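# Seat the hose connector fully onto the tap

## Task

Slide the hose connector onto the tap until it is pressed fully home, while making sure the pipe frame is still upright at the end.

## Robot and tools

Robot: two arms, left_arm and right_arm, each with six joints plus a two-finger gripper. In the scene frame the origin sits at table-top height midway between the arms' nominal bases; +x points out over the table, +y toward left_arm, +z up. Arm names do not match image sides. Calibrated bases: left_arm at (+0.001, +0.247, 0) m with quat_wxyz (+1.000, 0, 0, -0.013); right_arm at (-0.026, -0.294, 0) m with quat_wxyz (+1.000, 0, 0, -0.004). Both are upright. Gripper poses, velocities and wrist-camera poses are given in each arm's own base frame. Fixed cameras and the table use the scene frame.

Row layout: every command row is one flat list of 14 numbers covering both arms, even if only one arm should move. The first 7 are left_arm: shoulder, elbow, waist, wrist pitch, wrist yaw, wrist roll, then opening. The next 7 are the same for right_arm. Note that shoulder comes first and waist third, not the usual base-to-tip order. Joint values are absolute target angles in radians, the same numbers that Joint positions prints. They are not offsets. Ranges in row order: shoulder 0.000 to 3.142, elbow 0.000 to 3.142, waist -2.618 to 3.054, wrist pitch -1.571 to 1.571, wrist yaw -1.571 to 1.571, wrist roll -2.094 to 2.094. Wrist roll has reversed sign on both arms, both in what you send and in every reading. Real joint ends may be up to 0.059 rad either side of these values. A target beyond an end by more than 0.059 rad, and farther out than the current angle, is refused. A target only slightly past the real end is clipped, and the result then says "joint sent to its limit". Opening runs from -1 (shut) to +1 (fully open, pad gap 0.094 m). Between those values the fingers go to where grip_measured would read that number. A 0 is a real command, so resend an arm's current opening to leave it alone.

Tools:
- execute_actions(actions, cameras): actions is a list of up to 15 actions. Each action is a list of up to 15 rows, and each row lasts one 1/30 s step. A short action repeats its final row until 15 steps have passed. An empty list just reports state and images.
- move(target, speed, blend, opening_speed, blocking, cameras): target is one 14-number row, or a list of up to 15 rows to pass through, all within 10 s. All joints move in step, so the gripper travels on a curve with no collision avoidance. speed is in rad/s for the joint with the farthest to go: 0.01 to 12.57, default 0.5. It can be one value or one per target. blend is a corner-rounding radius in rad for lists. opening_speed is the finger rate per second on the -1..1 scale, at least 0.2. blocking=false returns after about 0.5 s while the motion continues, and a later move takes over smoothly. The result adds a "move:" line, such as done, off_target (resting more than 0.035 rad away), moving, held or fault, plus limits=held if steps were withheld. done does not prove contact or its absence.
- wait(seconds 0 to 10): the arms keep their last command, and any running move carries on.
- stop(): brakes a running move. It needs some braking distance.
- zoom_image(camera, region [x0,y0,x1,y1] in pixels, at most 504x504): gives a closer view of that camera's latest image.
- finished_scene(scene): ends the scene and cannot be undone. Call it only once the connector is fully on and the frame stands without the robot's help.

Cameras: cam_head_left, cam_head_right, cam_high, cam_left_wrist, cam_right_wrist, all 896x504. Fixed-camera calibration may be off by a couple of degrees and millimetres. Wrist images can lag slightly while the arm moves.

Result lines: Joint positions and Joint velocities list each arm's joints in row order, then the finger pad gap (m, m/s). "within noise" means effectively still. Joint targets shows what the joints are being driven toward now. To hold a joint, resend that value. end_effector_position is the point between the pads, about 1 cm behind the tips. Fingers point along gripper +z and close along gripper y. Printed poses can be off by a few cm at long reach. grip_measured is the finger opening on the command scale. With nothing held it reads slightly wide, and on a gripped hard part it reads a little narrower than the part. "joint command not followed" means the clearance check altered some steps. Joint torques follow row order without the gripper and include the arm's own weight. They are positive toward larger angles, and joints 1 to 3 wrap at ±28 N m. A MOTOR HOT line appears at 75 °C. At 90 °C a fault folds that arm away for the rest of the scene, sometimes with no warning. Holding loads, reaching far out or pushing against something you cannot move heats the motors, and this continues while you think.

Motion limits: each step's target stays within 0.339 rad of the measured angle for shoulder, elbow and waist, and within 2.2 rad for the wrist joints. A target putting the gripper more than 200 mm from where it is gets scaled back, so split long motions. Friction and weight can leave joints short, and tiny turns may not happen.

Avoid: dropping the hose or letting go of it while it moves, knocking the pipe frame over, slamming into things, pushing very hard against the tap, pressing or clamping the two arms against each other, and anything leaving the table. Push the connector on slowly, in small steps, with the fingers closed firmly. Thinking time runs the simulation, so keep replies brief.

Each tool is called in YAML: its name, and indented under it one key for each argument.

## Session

execute_actions:
  actions: []

zoom_image:
  camera: "cam_high"
  region: [380, 120, 600, 380]

zoom_image:
  camera: "cam_head_left"
  region: [380, 180, 720, 320]

Scene clock: 0.00 s.
left_arm: end_effector_position=(+0.3764, +0.0098, +0.1037) grip_measured=+1.000 end_effector_quat_wxyz=(+0.633, -0.045, +0.772, +0.048) | right_arm: end_effector_position=(+0.3681, -0.0231, +0.1192) grip_measured=+1.000 end_effector_quat_wxyz=(+0.647, +0.097, +0.753, -0.068)
Joint names: [shoulder, elbow, waist, wrist pitch, wrist yaw, wrist roll]
Joint positions: left_arm=[1.587 0.24 -0.06 1.147 -0.189 0.021 0.094] | right_arm=[1.52 0.222 0.079 1.137 0.307 -0.073 0.094]
Joint velocities: within noise
Joint torques (N m): no reading
Heat: left arm: 51 °C; right arm: 44 °C.
Joint targets: left_arm=[1.579 0.249 -0.060 1.159 -0.189 0.021] | right_arm=[1.512 0.231 0.079 1.148 0.307 -0.073]
Tool commands: left_gripper/opening=+1.0 right_gripper/opening=+1.0
camera_calibration:
cam_left_wrist: T_world_to_cam=[[0.0996734, -0.994811, -0.0203953, -0.0267051], [-0.582815, -0.0417564, -0.811532, 0.345773], [0.806469, 0.0927748, -0.583952, -0.15165], [0, 0, 0, 1]] pos_world=[0.326484, 0.001941, 0.191505]
cam_right_wrist: T_world_to_cam=[[-0.252502, -0.967114, -0.0305355, 0.0730257], [-0.52312, 0.162993, -0.836528, 0.338083], [0.813995, -0.195252, -0.547073, -0.15266], [0, 0, 0, 1]] pos_world=[0.319561, -0.014288, 0.20153]

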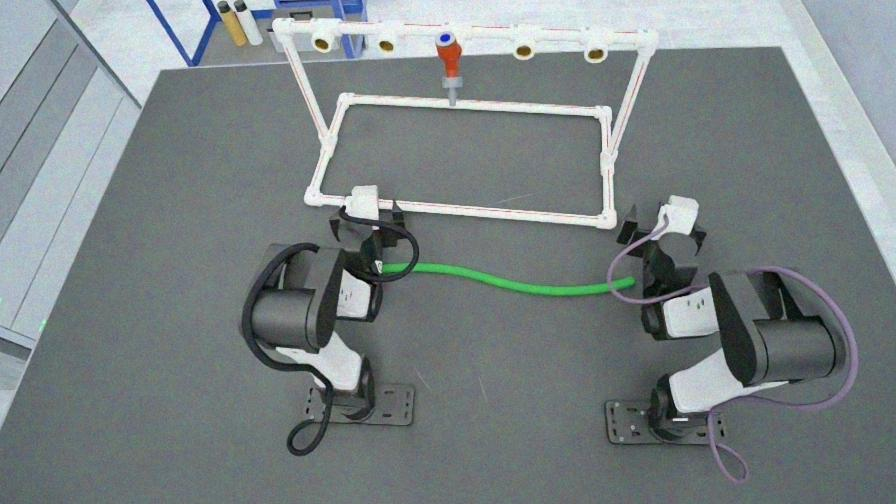

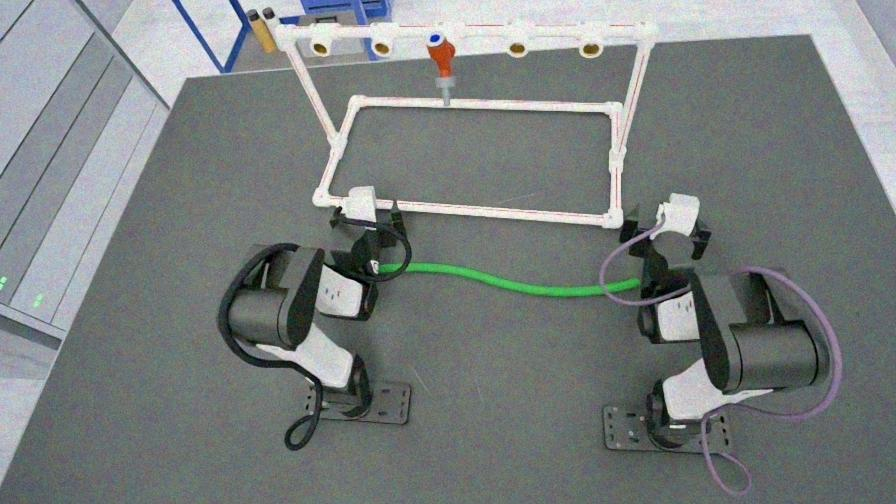

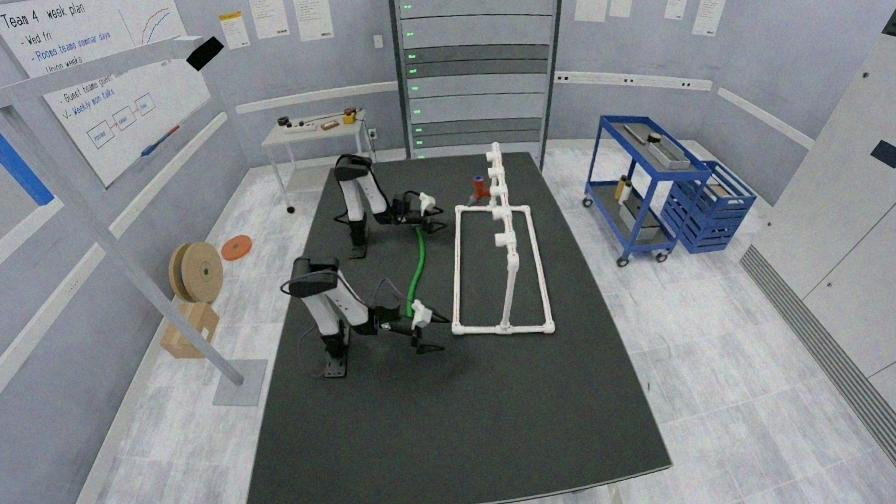

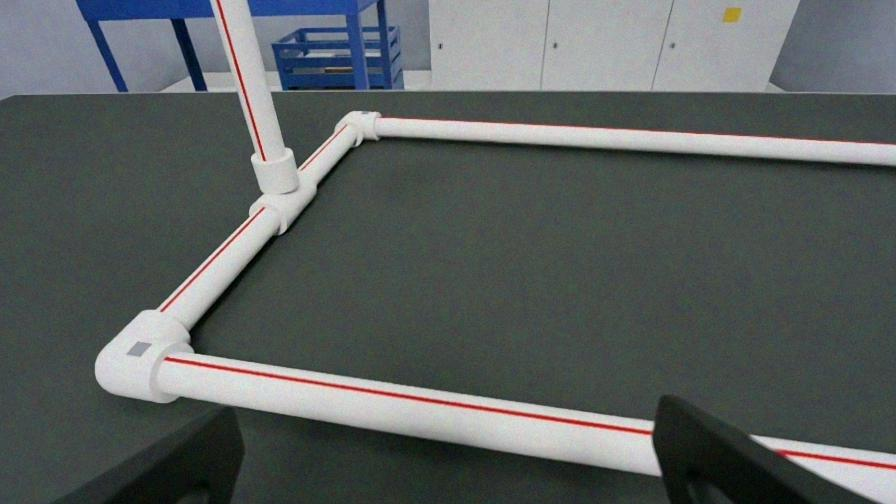

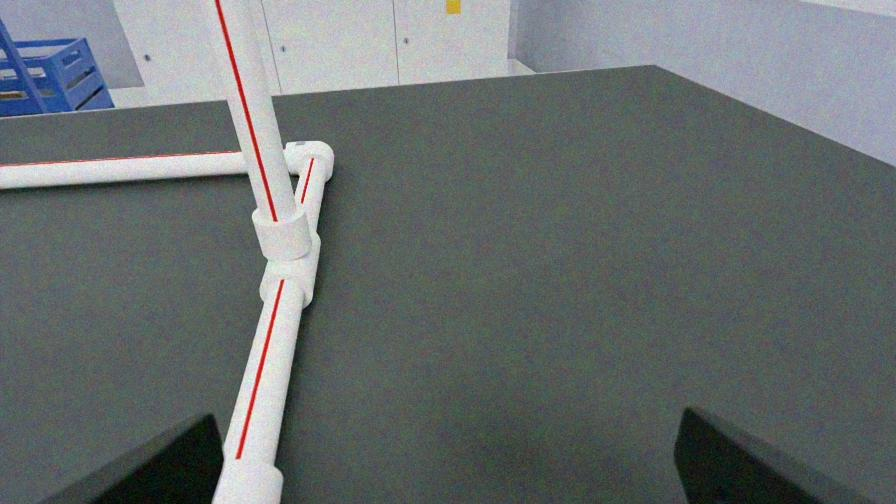

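Scaled by 1.938 (camera's finer frame: 1280x720).

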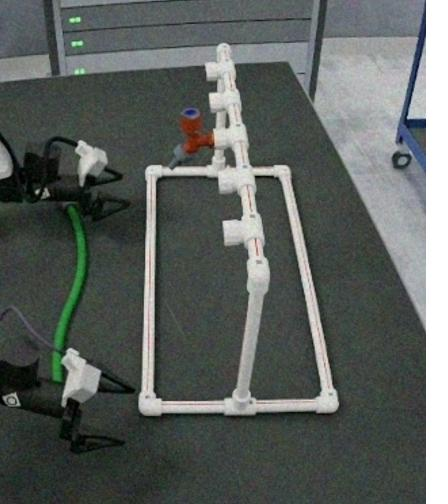

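Scaled by 1.482 (camera's finer frame: 1280x720).

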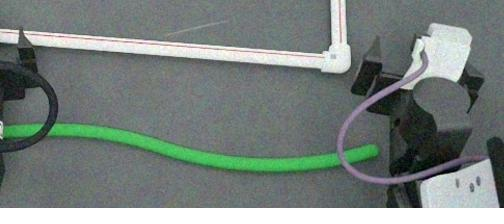

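zoom_image:
  camera: "cam_head_left"
  region: [400, 20, 500, 120]

zoom_image:
  camera: "cam_head_right"
  region: [395, 20, 495, 120]

zoom_image:
  camera: "cam_high"
  region: [450, 165, 520, 220]

zoom_image:
  camera: "cam_high"
  region: [380, 180, 460, 260]

zoom_image:
  camera: "cam_head_left"
  region: [330, 220, 450, 320]

Scaled by 5.040 (camera's finer frame: 1280x720).

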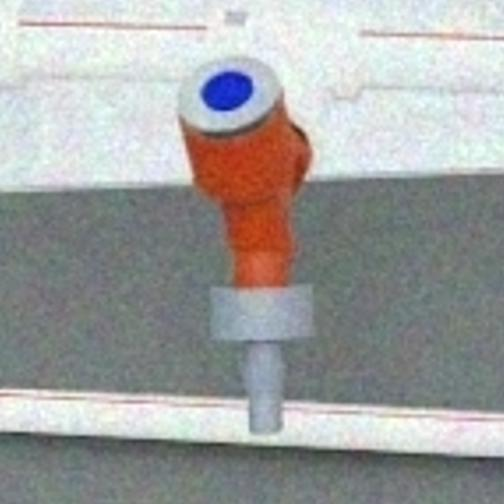

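Scaled by 5.040 (camera's finer frame: 1280x720).

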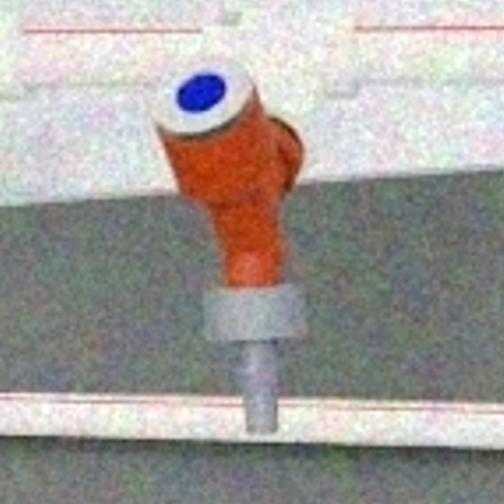

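Scaled by 7.200 (camera's finer frame: 1280x720).

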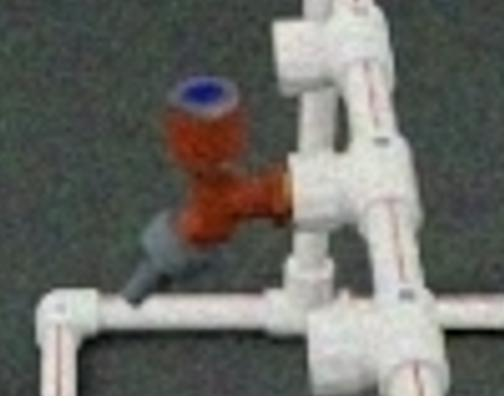

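Scaled by 6.300 (camera's finer frame: 1280x720).

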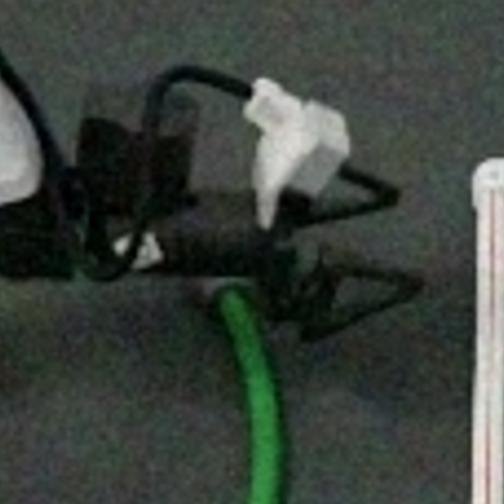

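Scaled by 4.200 (camera's finer frame: 1280x720).

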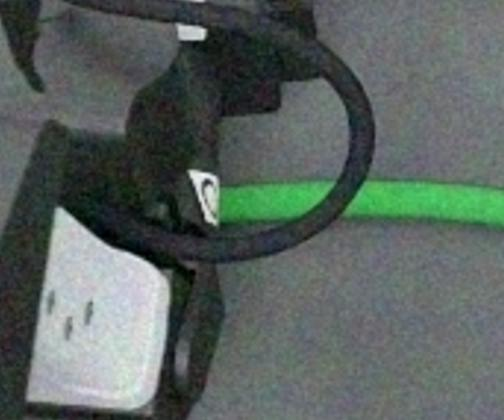

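move:
  target:
    - [1.45,1.2,0.1,-0.4,-0.1,-0.8,1,1.52,0.5,0.08,1.15,-0.3,-0.15,1]
    - [1.6,1.535,-0.07,-1.48,0.0,-1.57,1,1.521,0.69,0.085,1.158,-0.91,-0.246,1]
  speed: 0.8
  blend: 0.15

zoom_image:
  camera: "cam_left_wrist"
  region: [300, 100, 600, 400]

zoom_image:
  camera: "cam_right_wrist"
  region: [350, 100, 600, 350]

Scene clock: 29.47 s.
left_arm: end_effector_position=(+0.2793, -0.0148, +0.1722) grip_measured=+1.000 end_effector_quat_wxyz=(+0.003, +0.723, +0.690, +0.016) | right_arm: end_effector_position=(+0.3754, +0.1638, +0.2812) grip_measured=+1.000 end_effector_quat_wxyz=(+0.671, -0.301, +0.568, +0.369)
Joint positions: left_arm=[1.587 1.508 -0.066 -1.466 -0.02 -1.552 0.094] | right_arm=[1.52 0.662 0.079 1.138 -0.892 -0.235 0.094]
Joint torques (N m): left_arm=[-3.51 9.06 -0.43 0.11 0.39 -0.23] | right_arm=[-5.03 9.74 0.55 1.58 -0.13 -0.2]
Heat: left arm: 53 °C; right arm: 45 °C.
Joint targets: left_arm=[1.600 1.535 -0.070 -1.480 0.000 -1.570] | right_arm=[1.521 0.690 0.085 1.158 -0.910 -0.246]
move: done
cam_left_wrist: T_world_to_cam=[[-0.99844, 0.0557817, 0.00242894, 0.278208], [0.0513476, 0.900247, 0.43234, -0.0337143], [0.02193, 0.43179, -0.901707, 0.247744], [0, 0, 0, 1]] pos_world=[0.274072, -0.0921414, 0.237293]
cam_right_wrist: T_world_to_cam=[[0.828042, -0.559995, -0.0274105, -0.212595], [-0.161301, -0.191117, -0.968223, 0.406252], [0.536962, 0.806151, -0.24858, -0.177517], [0, 0, 0, 1]] pos_world=[0.336886, 0.101695, 0.343388]

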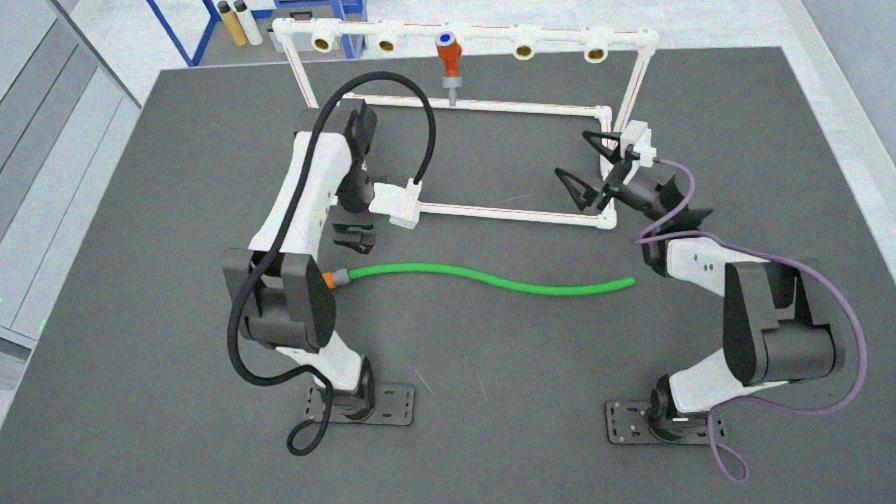

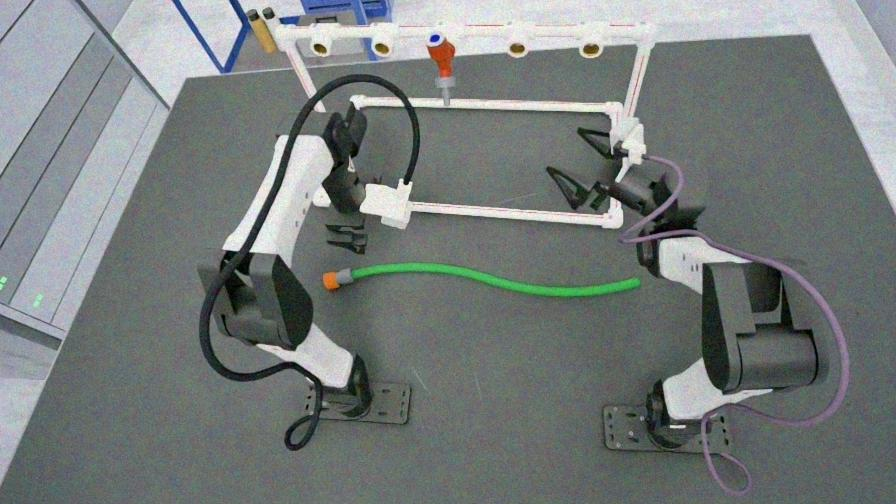

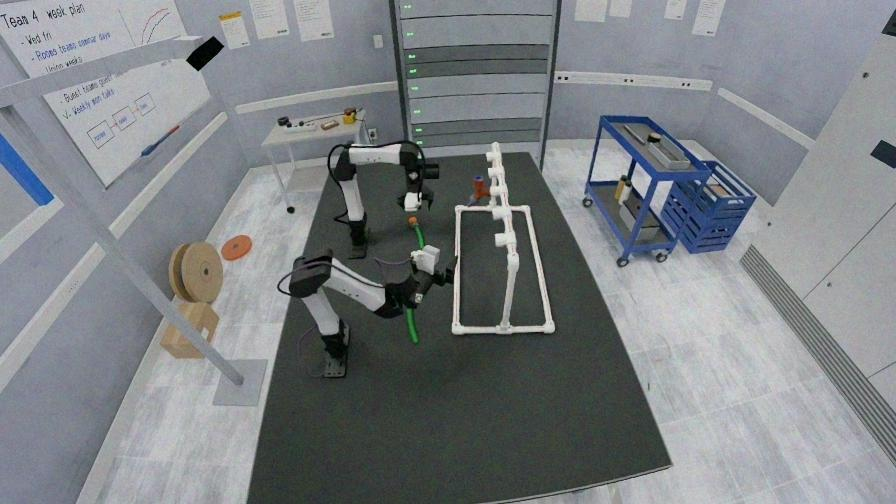

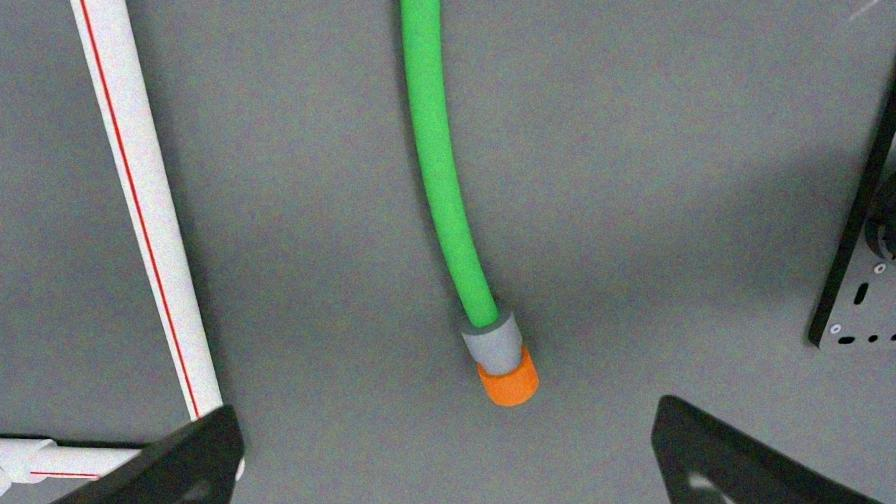

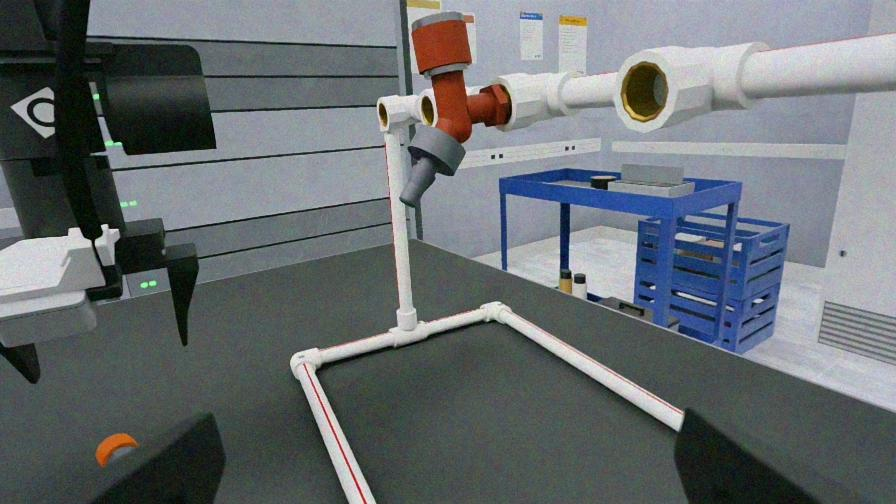

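Scaled by 1.680 (camera's finer frame: 1280x720).

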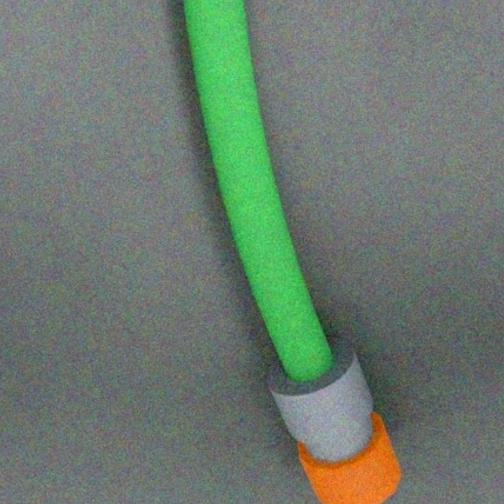

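Scaled by 2.016 (camera's finer frame: 1280x720).

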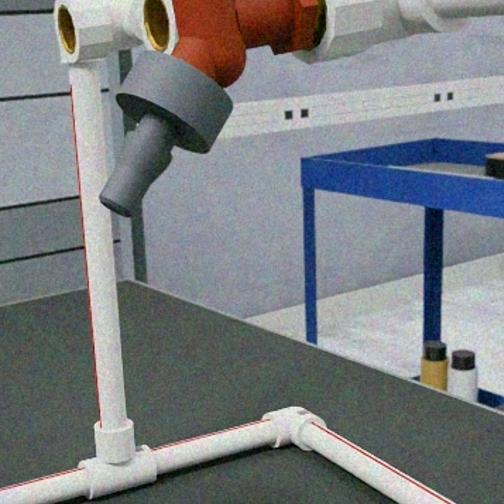

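move:
  target: [1.565,1.215,0.182,-1.235,-0.205,-1.48,1,1.521,0.69,0.085,1.158,-0.91,-0.246,1]
  speed: 0.6

zoom_image:
  camera: "cam_right_wrist"
  region: [380, 0, 520, 220]

zoom_image:
  camera: "cam_right_wrist"
  region: [390, 120, 480, 220]

zoom_image:
  camera: "cam_left_wrist"
  region: [350, 200, 550, 420]

Scene clock: 44.33 s.
left_arm: end_effector_position=(+0.2508, +0.0794, +0.1019) grip_measured=+1.000 end_effector_quat_wxyz=(-0.091, +0.608, +0.787, +0.045) | right_arm: end_effector_position=(+0.3753, +0.1639, +0.2812) grip_measured=+1.000 end_effector_quat_wxyz=(+0.671, -0.301, +0.568, +0.369)
Joint positions: left_arm=[1.588 1.215 0.179 -1.254 -0.196 -1.49 0.094] | right_arm=[1.52 0.662 0.079 1.138 -0.893 -0.235 0.094]
Joint torques (N m): left_arm=[-6.23 6.46 0.27 0.28 -0.07 0.05] | right_arm=[-5.03 9.73 0.54 1.57 -0.13 -0.19]
Heat: left arm: 54 °C; right arm: 46 °C.
Joint targets: left_arm=[1.565 1.215 0.182 -1.235 -0.205 -1.480] | right_arm=[1.521 0.690 0.085 1.158 -0.910 -0.246]
move: done
cam_left_wrist: T_world_to_cam=[[-0.965211, -0.25204, 0.0695998, 0.253934], [-0.165262, 0.794318, 0.584592, -0.0394282], [-0.202625, 0.552752, -0.808337, 0.18158], [0, 0, 0, 1]] pos_world=[0.275376, -0.00504893, 0.152154]
cam_right_wrist: T_world_to_cam=[[0.828527, -0.559247, -0.0280385, -0.212618], [-0.161755, -0.191101, -0.968151, 0.406378], [0.536077, 0.806674, -0.248794, -0.1772], [0, 0, 0, 1]] pos_world=[0.336886, 0.101696, 0.343387]

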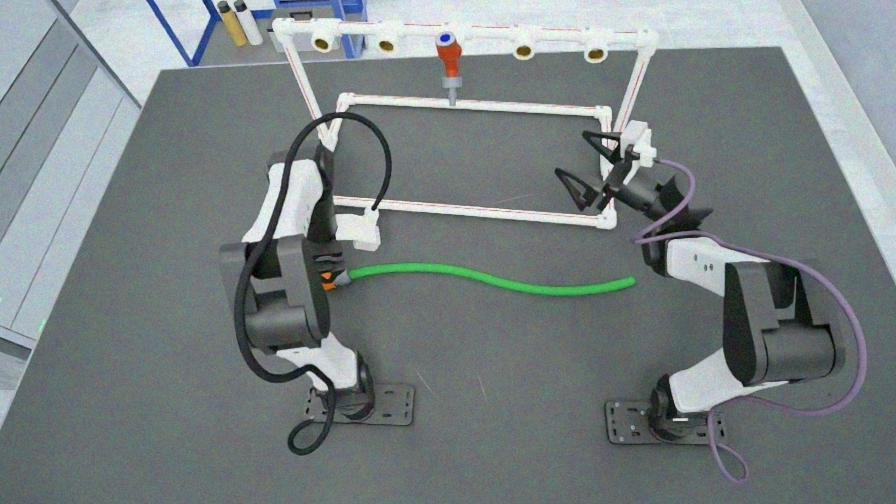

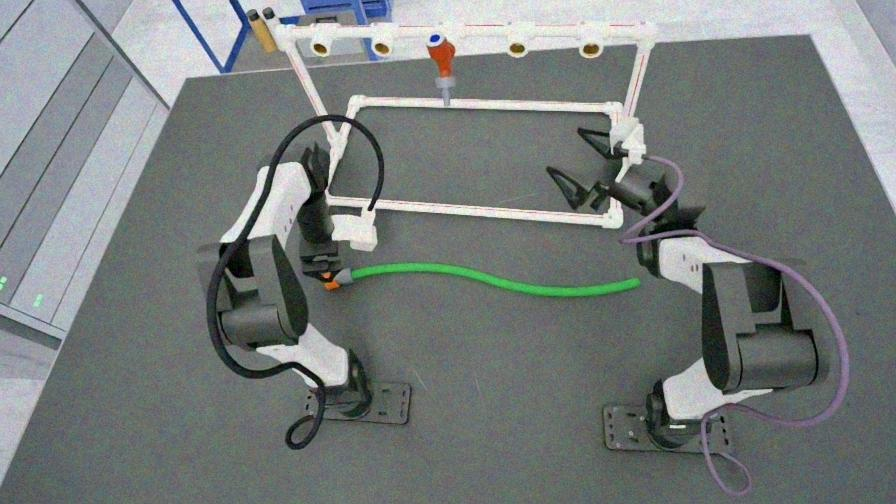

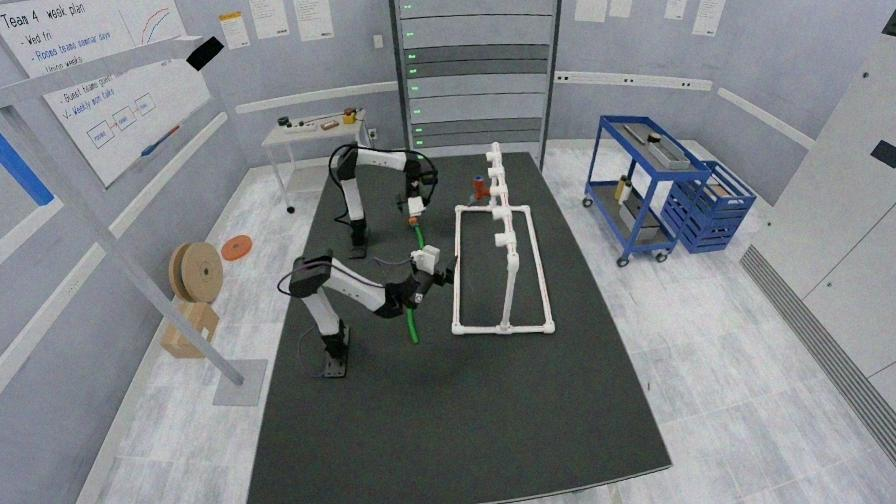

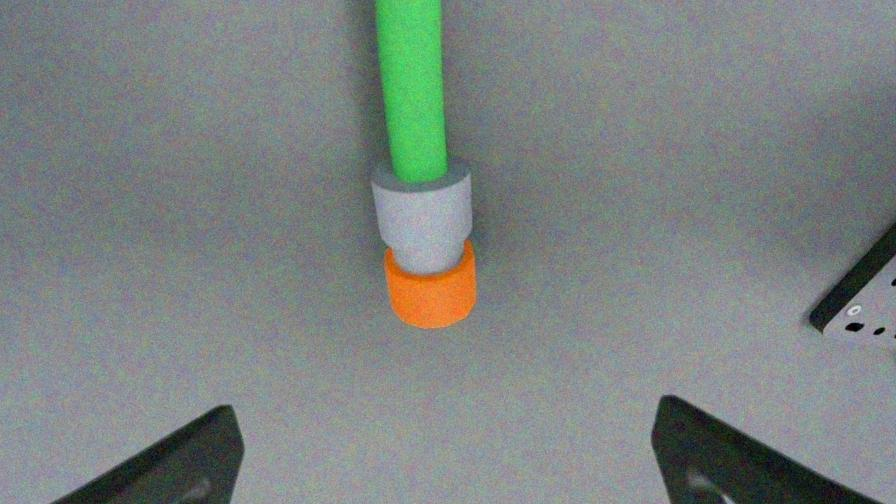

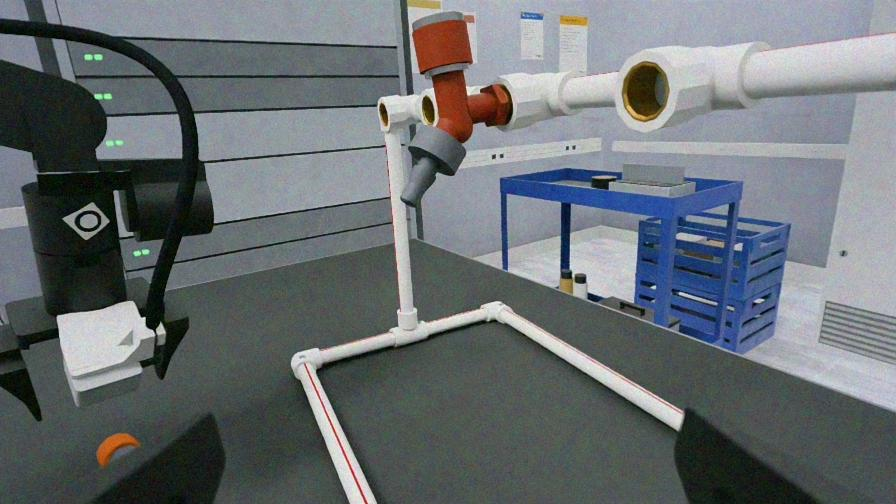

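Scaled by 2.291 (camera's finer frame: 1280x720).

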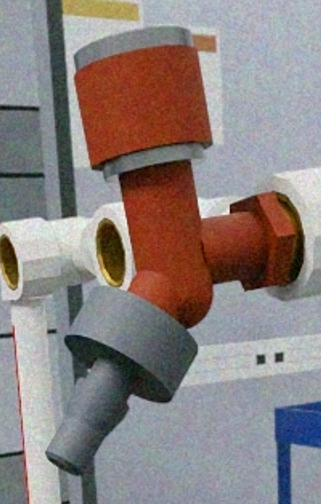

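Scaled by 5.040 (camera's finer frame: 1280x720).

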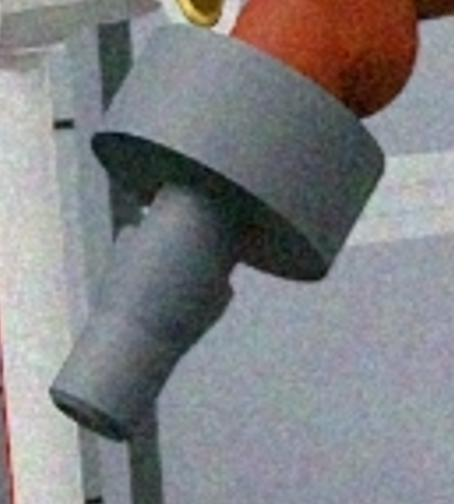

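Scaled by 2.291 (camera's finer frame: 1280x720).

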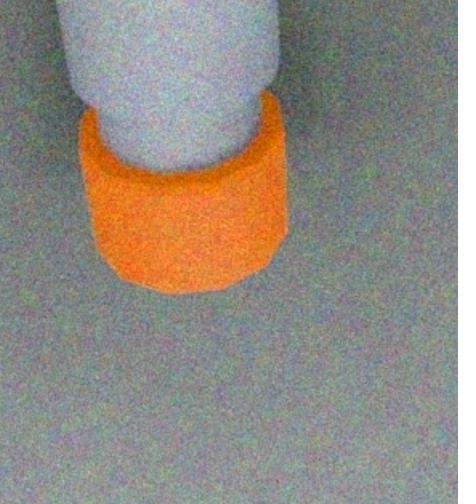

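move:
  target: [1.619,1.041,0.151,-1.013,-0.214,-1.429,1,1.521,0.69,0.085,1.158,-0.91,-0.246,1]
  speed: 0.4
  cameras: ["cam_left_wrist","cam_right_wrist"]

Scene clock: 59.60 s.
left_arm: end_effector_position=(+0.2527, +0.0756, +0.0537) grip_measured=+1.000 end_effector_quat_wxyz=(-0.084, +0.596, +0.796, +0.060) | right_arm: end_effector_position=(+0.3753, +0.1639, +0.2812) grip_measured=+1.000 end_effector_quat_wxyz=(+0.671, -0.301, +0.568, +0.369)
Joint positions: left_arm=[1.61 1.041 0.157 -1.033 -0.206 -1.439 0.094] | right_arm=[1.52 0.662 0.079 1.138 -0.893 -0.235 0.094]
Joint torques (N m): left_arm=[-3.77 6.28 -0.53 0.42 -0.06 0.06] | right_arm=[-5.05 9.74 0.55 1.57 -0.12 -0.19]
Heat: left arm: 54 °C; right arm: 48 °C.
Joint targets: left_arm=[1.619 1.041 0.151 -1.013 -0.214 -1.429] | right_arm=[1.521 0.690 0.085 1.158 -0.910 -0.246]
move: done
cam_left_wrist: T_world_to_cam=[[-0.959771, -0.278696, 0.0341761, 0.260722], [-0.205095, 0.778972, 0.59257, 0.0028879], [-0.191769, 0.561722, -0.804794, 0.141488], [0, 0, 0, 1]] pos_world=[0.277958, -0.00906447, 0.103247]
cam_right_wrist: T_world_to_cam=[[0.828527, -0.559247, -0.0280385, -0.212618], [-0.161755, -0.191101, -0.968151, 0.406378], [0.536077, 0.806674, -0.248794, -0.1772], [0, 0, 0, 1]] pos_world=[0.336886, 0.101696, 0.343387]

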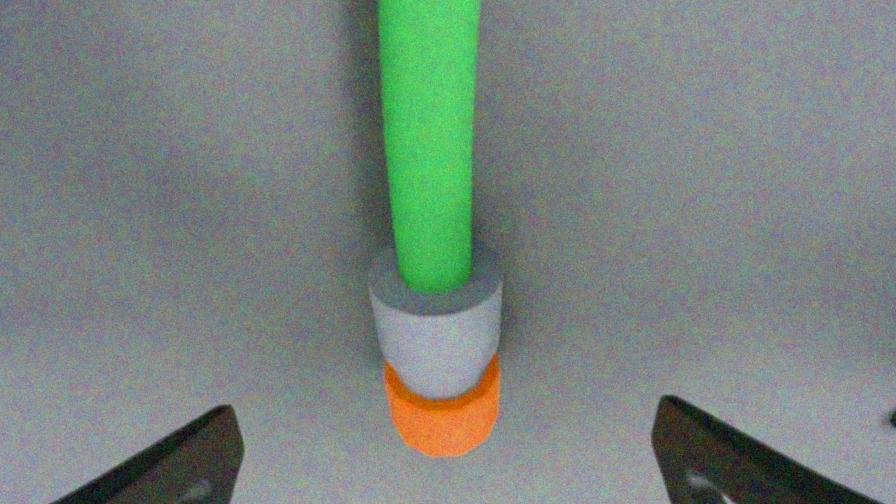

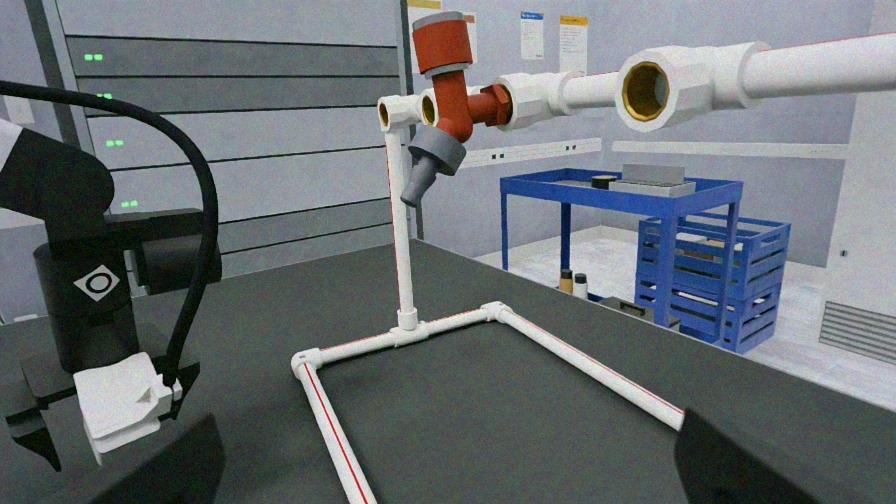

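move:
  target: [1.668,0.962,0.186,-0.874,-0.216,-1.474,1,1.521,0.69,0.085,1.158,-0.91,-0.246,1]
  speed: 0.2
  cameras: ["cam_left_wrist"]

Scene clock: 66.67 s.
left_arm: end_effector_position=(+0.2546, +0.0824, +0.0240) grip_measured=+1.000 end_effector_quat_wxyz=(-0.082, +0.594, +0.798, +0.065) | right_arm: end_effector_position=(+0.3753, +0.1639, +0.2812) grip_measured=+1.000 end_effector_quat_wxyz=(+0.671, -0.301, +0.568, +0.369)
Joint positions: left_arm=[1.657 0.964 0.18 -0.895 -0.209 -1.458 0.094] | right_arm=[1.52 0.662 0.079 1.138 -0.893 -0.235 0.094]
Joint torques (N m): left_arm=[-3.78 5.86 0.5 0.4 -0.05 -0.17] | right_arm=[-5.05 9.73 0.55 1.58 -0.13 -0.19]
Heat: left arm: 54 °C; right arm: 49 °C.
Joint targets: left_arm=[1.668 0.962 0.186 -0.874 -0.216 -1.474] | right_arm=[1.521 0.690 0.085 1.158 -0.910 -0.246]
move: done
cam_left_wrist: T_world_to_cam=[[-0.958985, -0.282425, 0.0241625, 0.265728], [-0.213486, 0.775711, 0.593882, 0.0179203], [-0.18647, 0.564366, -0.804189, 0.112549], [0, 0, 0, 1]] pos_world=[0.279642, -0.00237168, 0.0734475]

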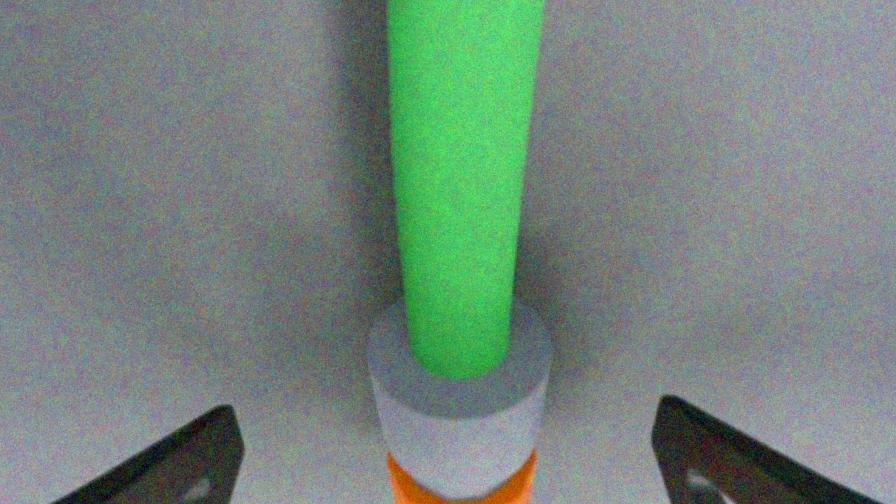

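move:
  target: [1.668,0.962,0.186,-0.874,-0.216,-1.474,-0.5,1.521,0.69,0.085,1.158,-0.91,-0.246,1]
  opening_speed: 0.5
  cameras: ["cam_left_wrist","cam_right_wrist"]

Scene clock: 72.20 s.
left_arm: end_effector_position=(+0.2548, +0.0826, +0.0240) grip_measured=-0.343 end_effector_quat_wxyz=(-0.082, +0.595, +0.797, +0.065) | right_arm: end_effector_position=(+0.3753, +0.1639, +0.2812) grip_measured=+1.000 end_effector_quat_wxyz=(+0.671, -0.301, +0.568, +0.369)
Joint positions: left_arm=[1.657 0.964 0.18 -0.894 -0.209 -1.46 0.031] | right_arm=[1.52 0.662 0.079 1.138 -0.893 -0.235 0.094]
Joint torques (N m): left_arm=[-3.79 5.87 0.57 0.45 -0.06 -0.18] | right_arm=[-5.04 9.76 0.53 1.57 -0.13 -0.19]
Heat: left arm: 54 °C; right arm: 49 °C.
Joint targets: left_arm=[1.668 0.962 0.186 -0.874 -0.216 -1.474] | right_arm=[1.521 0.690 0.085 1.158 -0.910 -0.246]
move: done
cam_left_wrist: T_world_to_cam=[[-0.959513, -0.280693, 0.0233706, 0.26596], [-0.21241, 0.775586, 0.594431, 0.0175639], [-0.184979, 0.5654, -0.803807, 0.11197], [0, 0, 0, 1]] pos_world=[0.279635, -0.00227668, 0.0733458]
cam_right_wrist: T_world_to_cam=[[0.828527, -0.559247, -0.0280385, -0.212618], [-0.161755, -0.191101, -0.968151, 0.406378], [0.536077, 0.806674, -0.248794, -0.1772], [0, 0, 0, 1]] pos_world=[0.336886, 0.101696, 0.343387]

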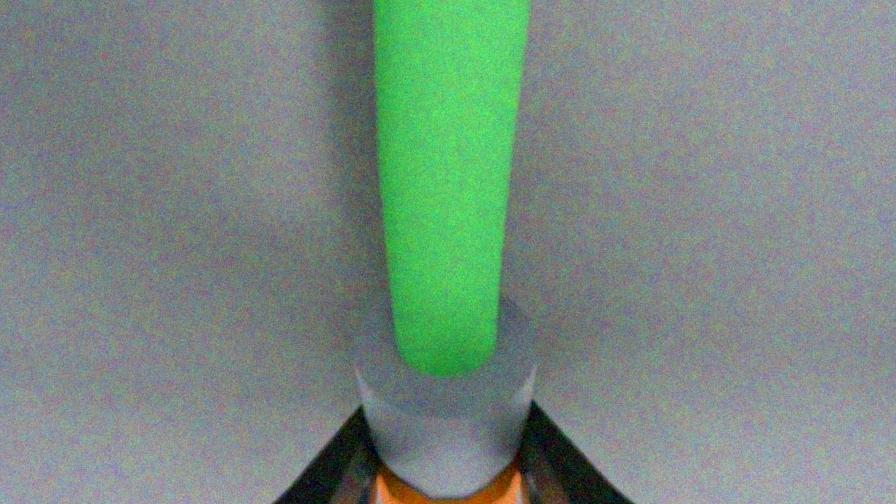

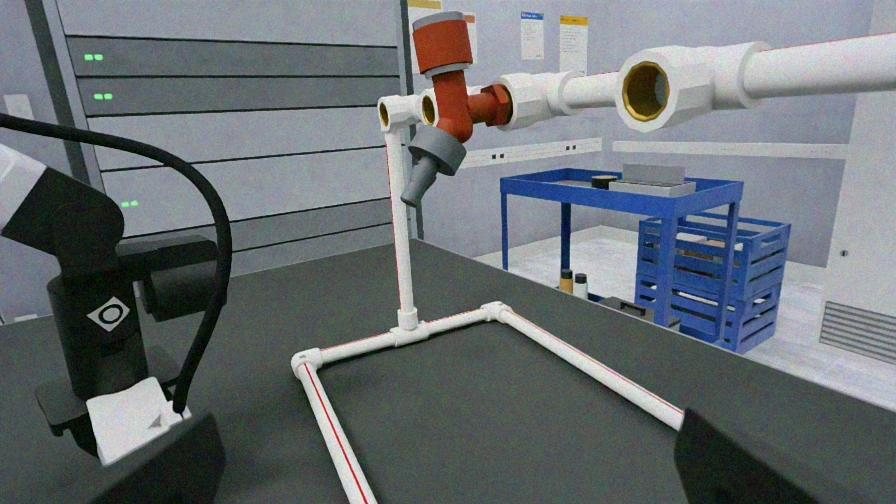

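move:
  target:
    - [1.565,1.215,0.185,-1.235,-0.205,-1.475,-0.5,1.521,0.69,0.085,1.158,-0.91,-0.246,1]
    - [1.35,1.25,0.2,-0.5,0.4,-1.5,-0.5,1.521,0.69,0.085,1.158,-0.91,-0.246,1]
    - [1.8,0.82,0.2,1.40,1.32,-1.95,-0.5,1.521,0.69,0.085,1.158,-0.91,-0.246,1]
  speed: 0.6
  blend: 0.15

Scene clock: 168.83 s.
left_arm: end_effector_position=(+0.4029, -0.0882, +0.2515) grip_measured=-0.344 end_effector_quat_wxyz=(+0.611, +0.660, -0.099, +0.425) | right_arm: end_effector_position=(+0.3753, +0.1639, +0.2812) grip_measured=+1.000 end_effector_quat_wxyz=(+0.671, -0.301, +0.568, +0.369)
Joint positions: left_arm=[1.788 0.822 0.196 1.368 1.287 -1.94 0.031] | right_arm=[1.52 0.662 0.079 1.138 -0.893 -0.235 0.094]
Joint torques (N m): left_arm=[-4.66 5.91 0.28 1.74 0.25 -0.09] | right_arm=[-5.01 9.76 0.54 1.57 -0.12 -0.19]
Heat: left arm: 53 °C; right arm: 52 °C.
Joint targets: left_arm=[1.800 0.820 0.200 1.400 1.320 -1.950] | right_arm=[1.521 0.690 0.085 1.158 -0.910 -0.246]
move: done
cam_left_wrist: T_world_to_cam=[[0.644071, 0.261685, -0.718814, -0.0567354], [0.367463, 0.718316, 0.590757, -0.191478], [0.670928, -0.644627, 0.366487, -0.327025], [0, 0, 0, 1]] pos_world=[0.326313, -0.0584204, 0.192185]
cam_right_wrist: T_world_to_cam=[[0.828527, -0.559247, -0.0280385, -0.212618], [-0.161755, -0.191101, -0.968151, 0.406378], [0.536077, 0.806674, -0.248794, -0.1772], [0, 0, 0, 1]] pos_world=[0.336886, 0.101696, 0.343387]

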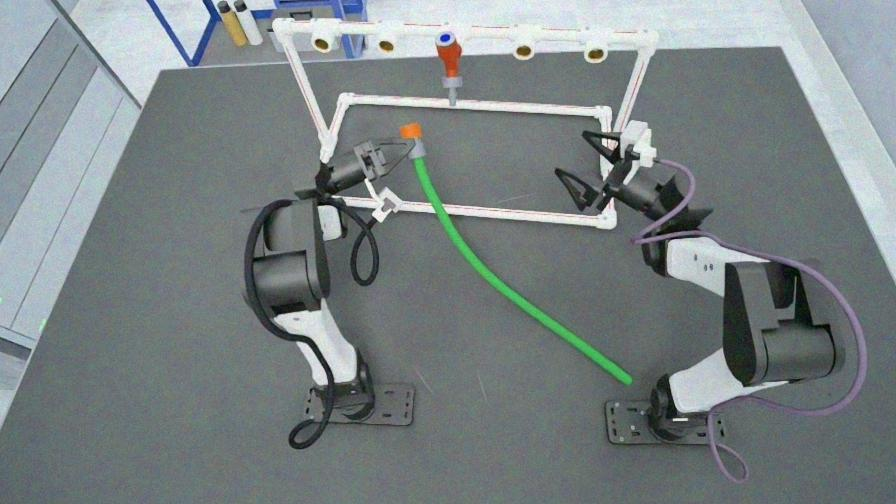

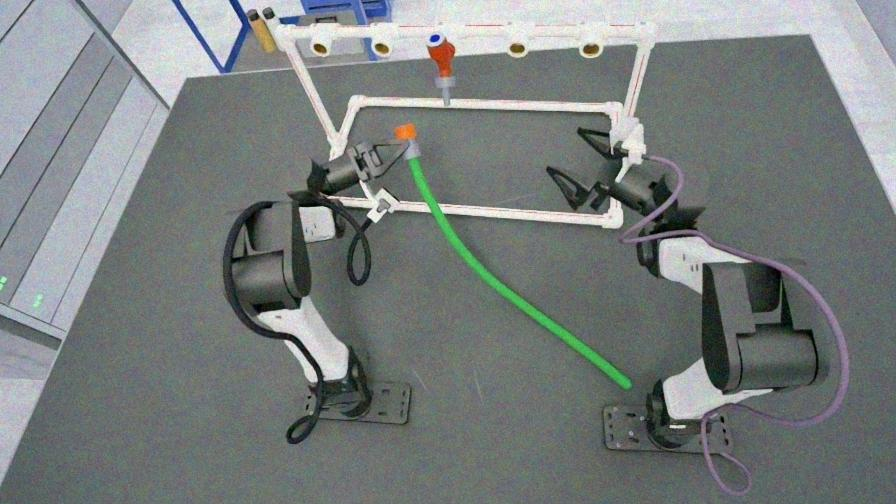

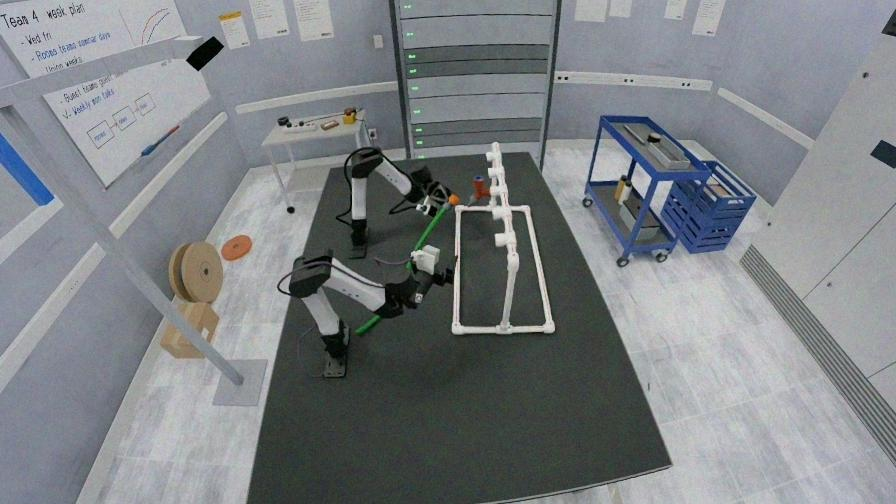

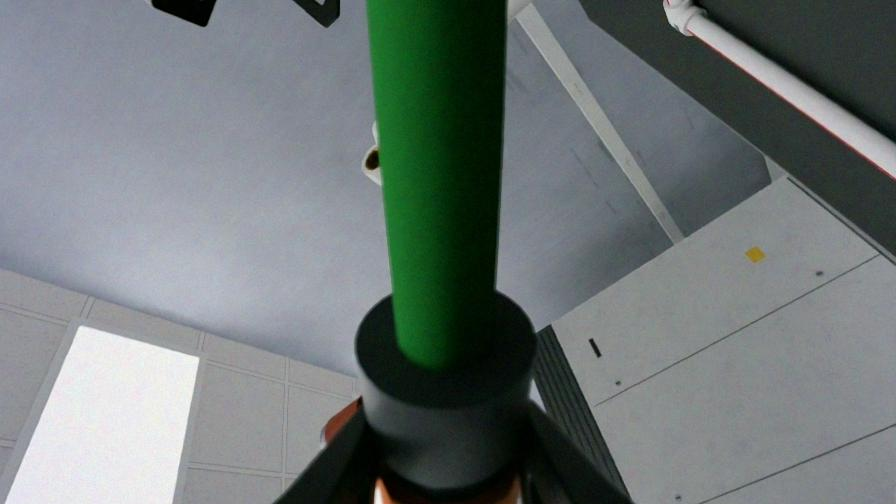

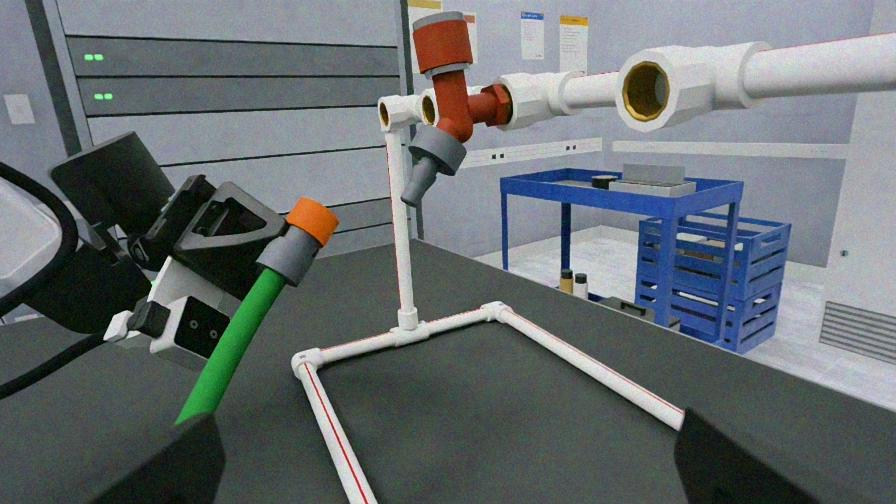

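zoom_image:
  camera: "cam_right_wrist"
  region: [230, 170, 370, 310]

zoom_image:
  camera: "cam_head_left"
  region: [380, 70, 480, 170]

zoom_image:
  camera: "cam_head_right"
  region: [375, 70, 475, 170]

Scaled by 3.600 (camera's finer frame: 1280x720).

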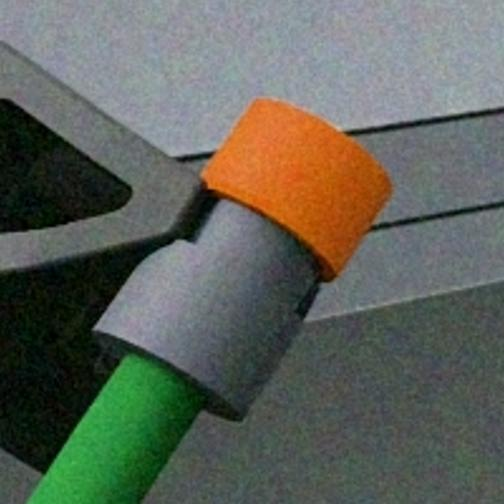

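Scaled by 5.040 (camera's finer frame: 1280x720).

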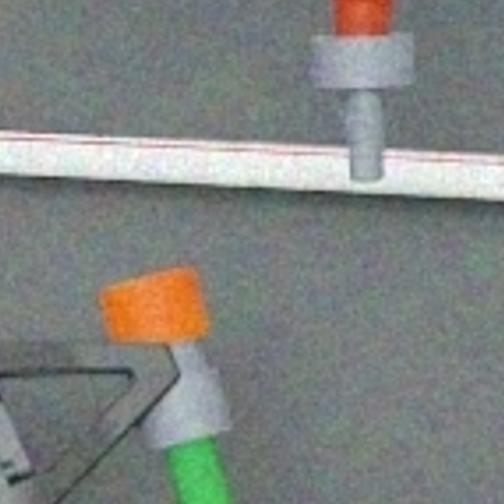

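Scaled by 5.040 (camera's finer frame: 1280x720).

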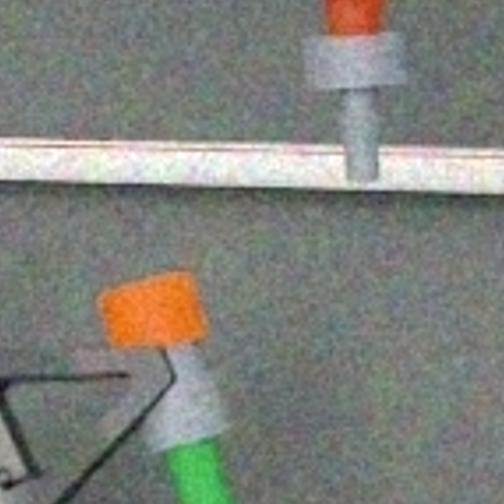

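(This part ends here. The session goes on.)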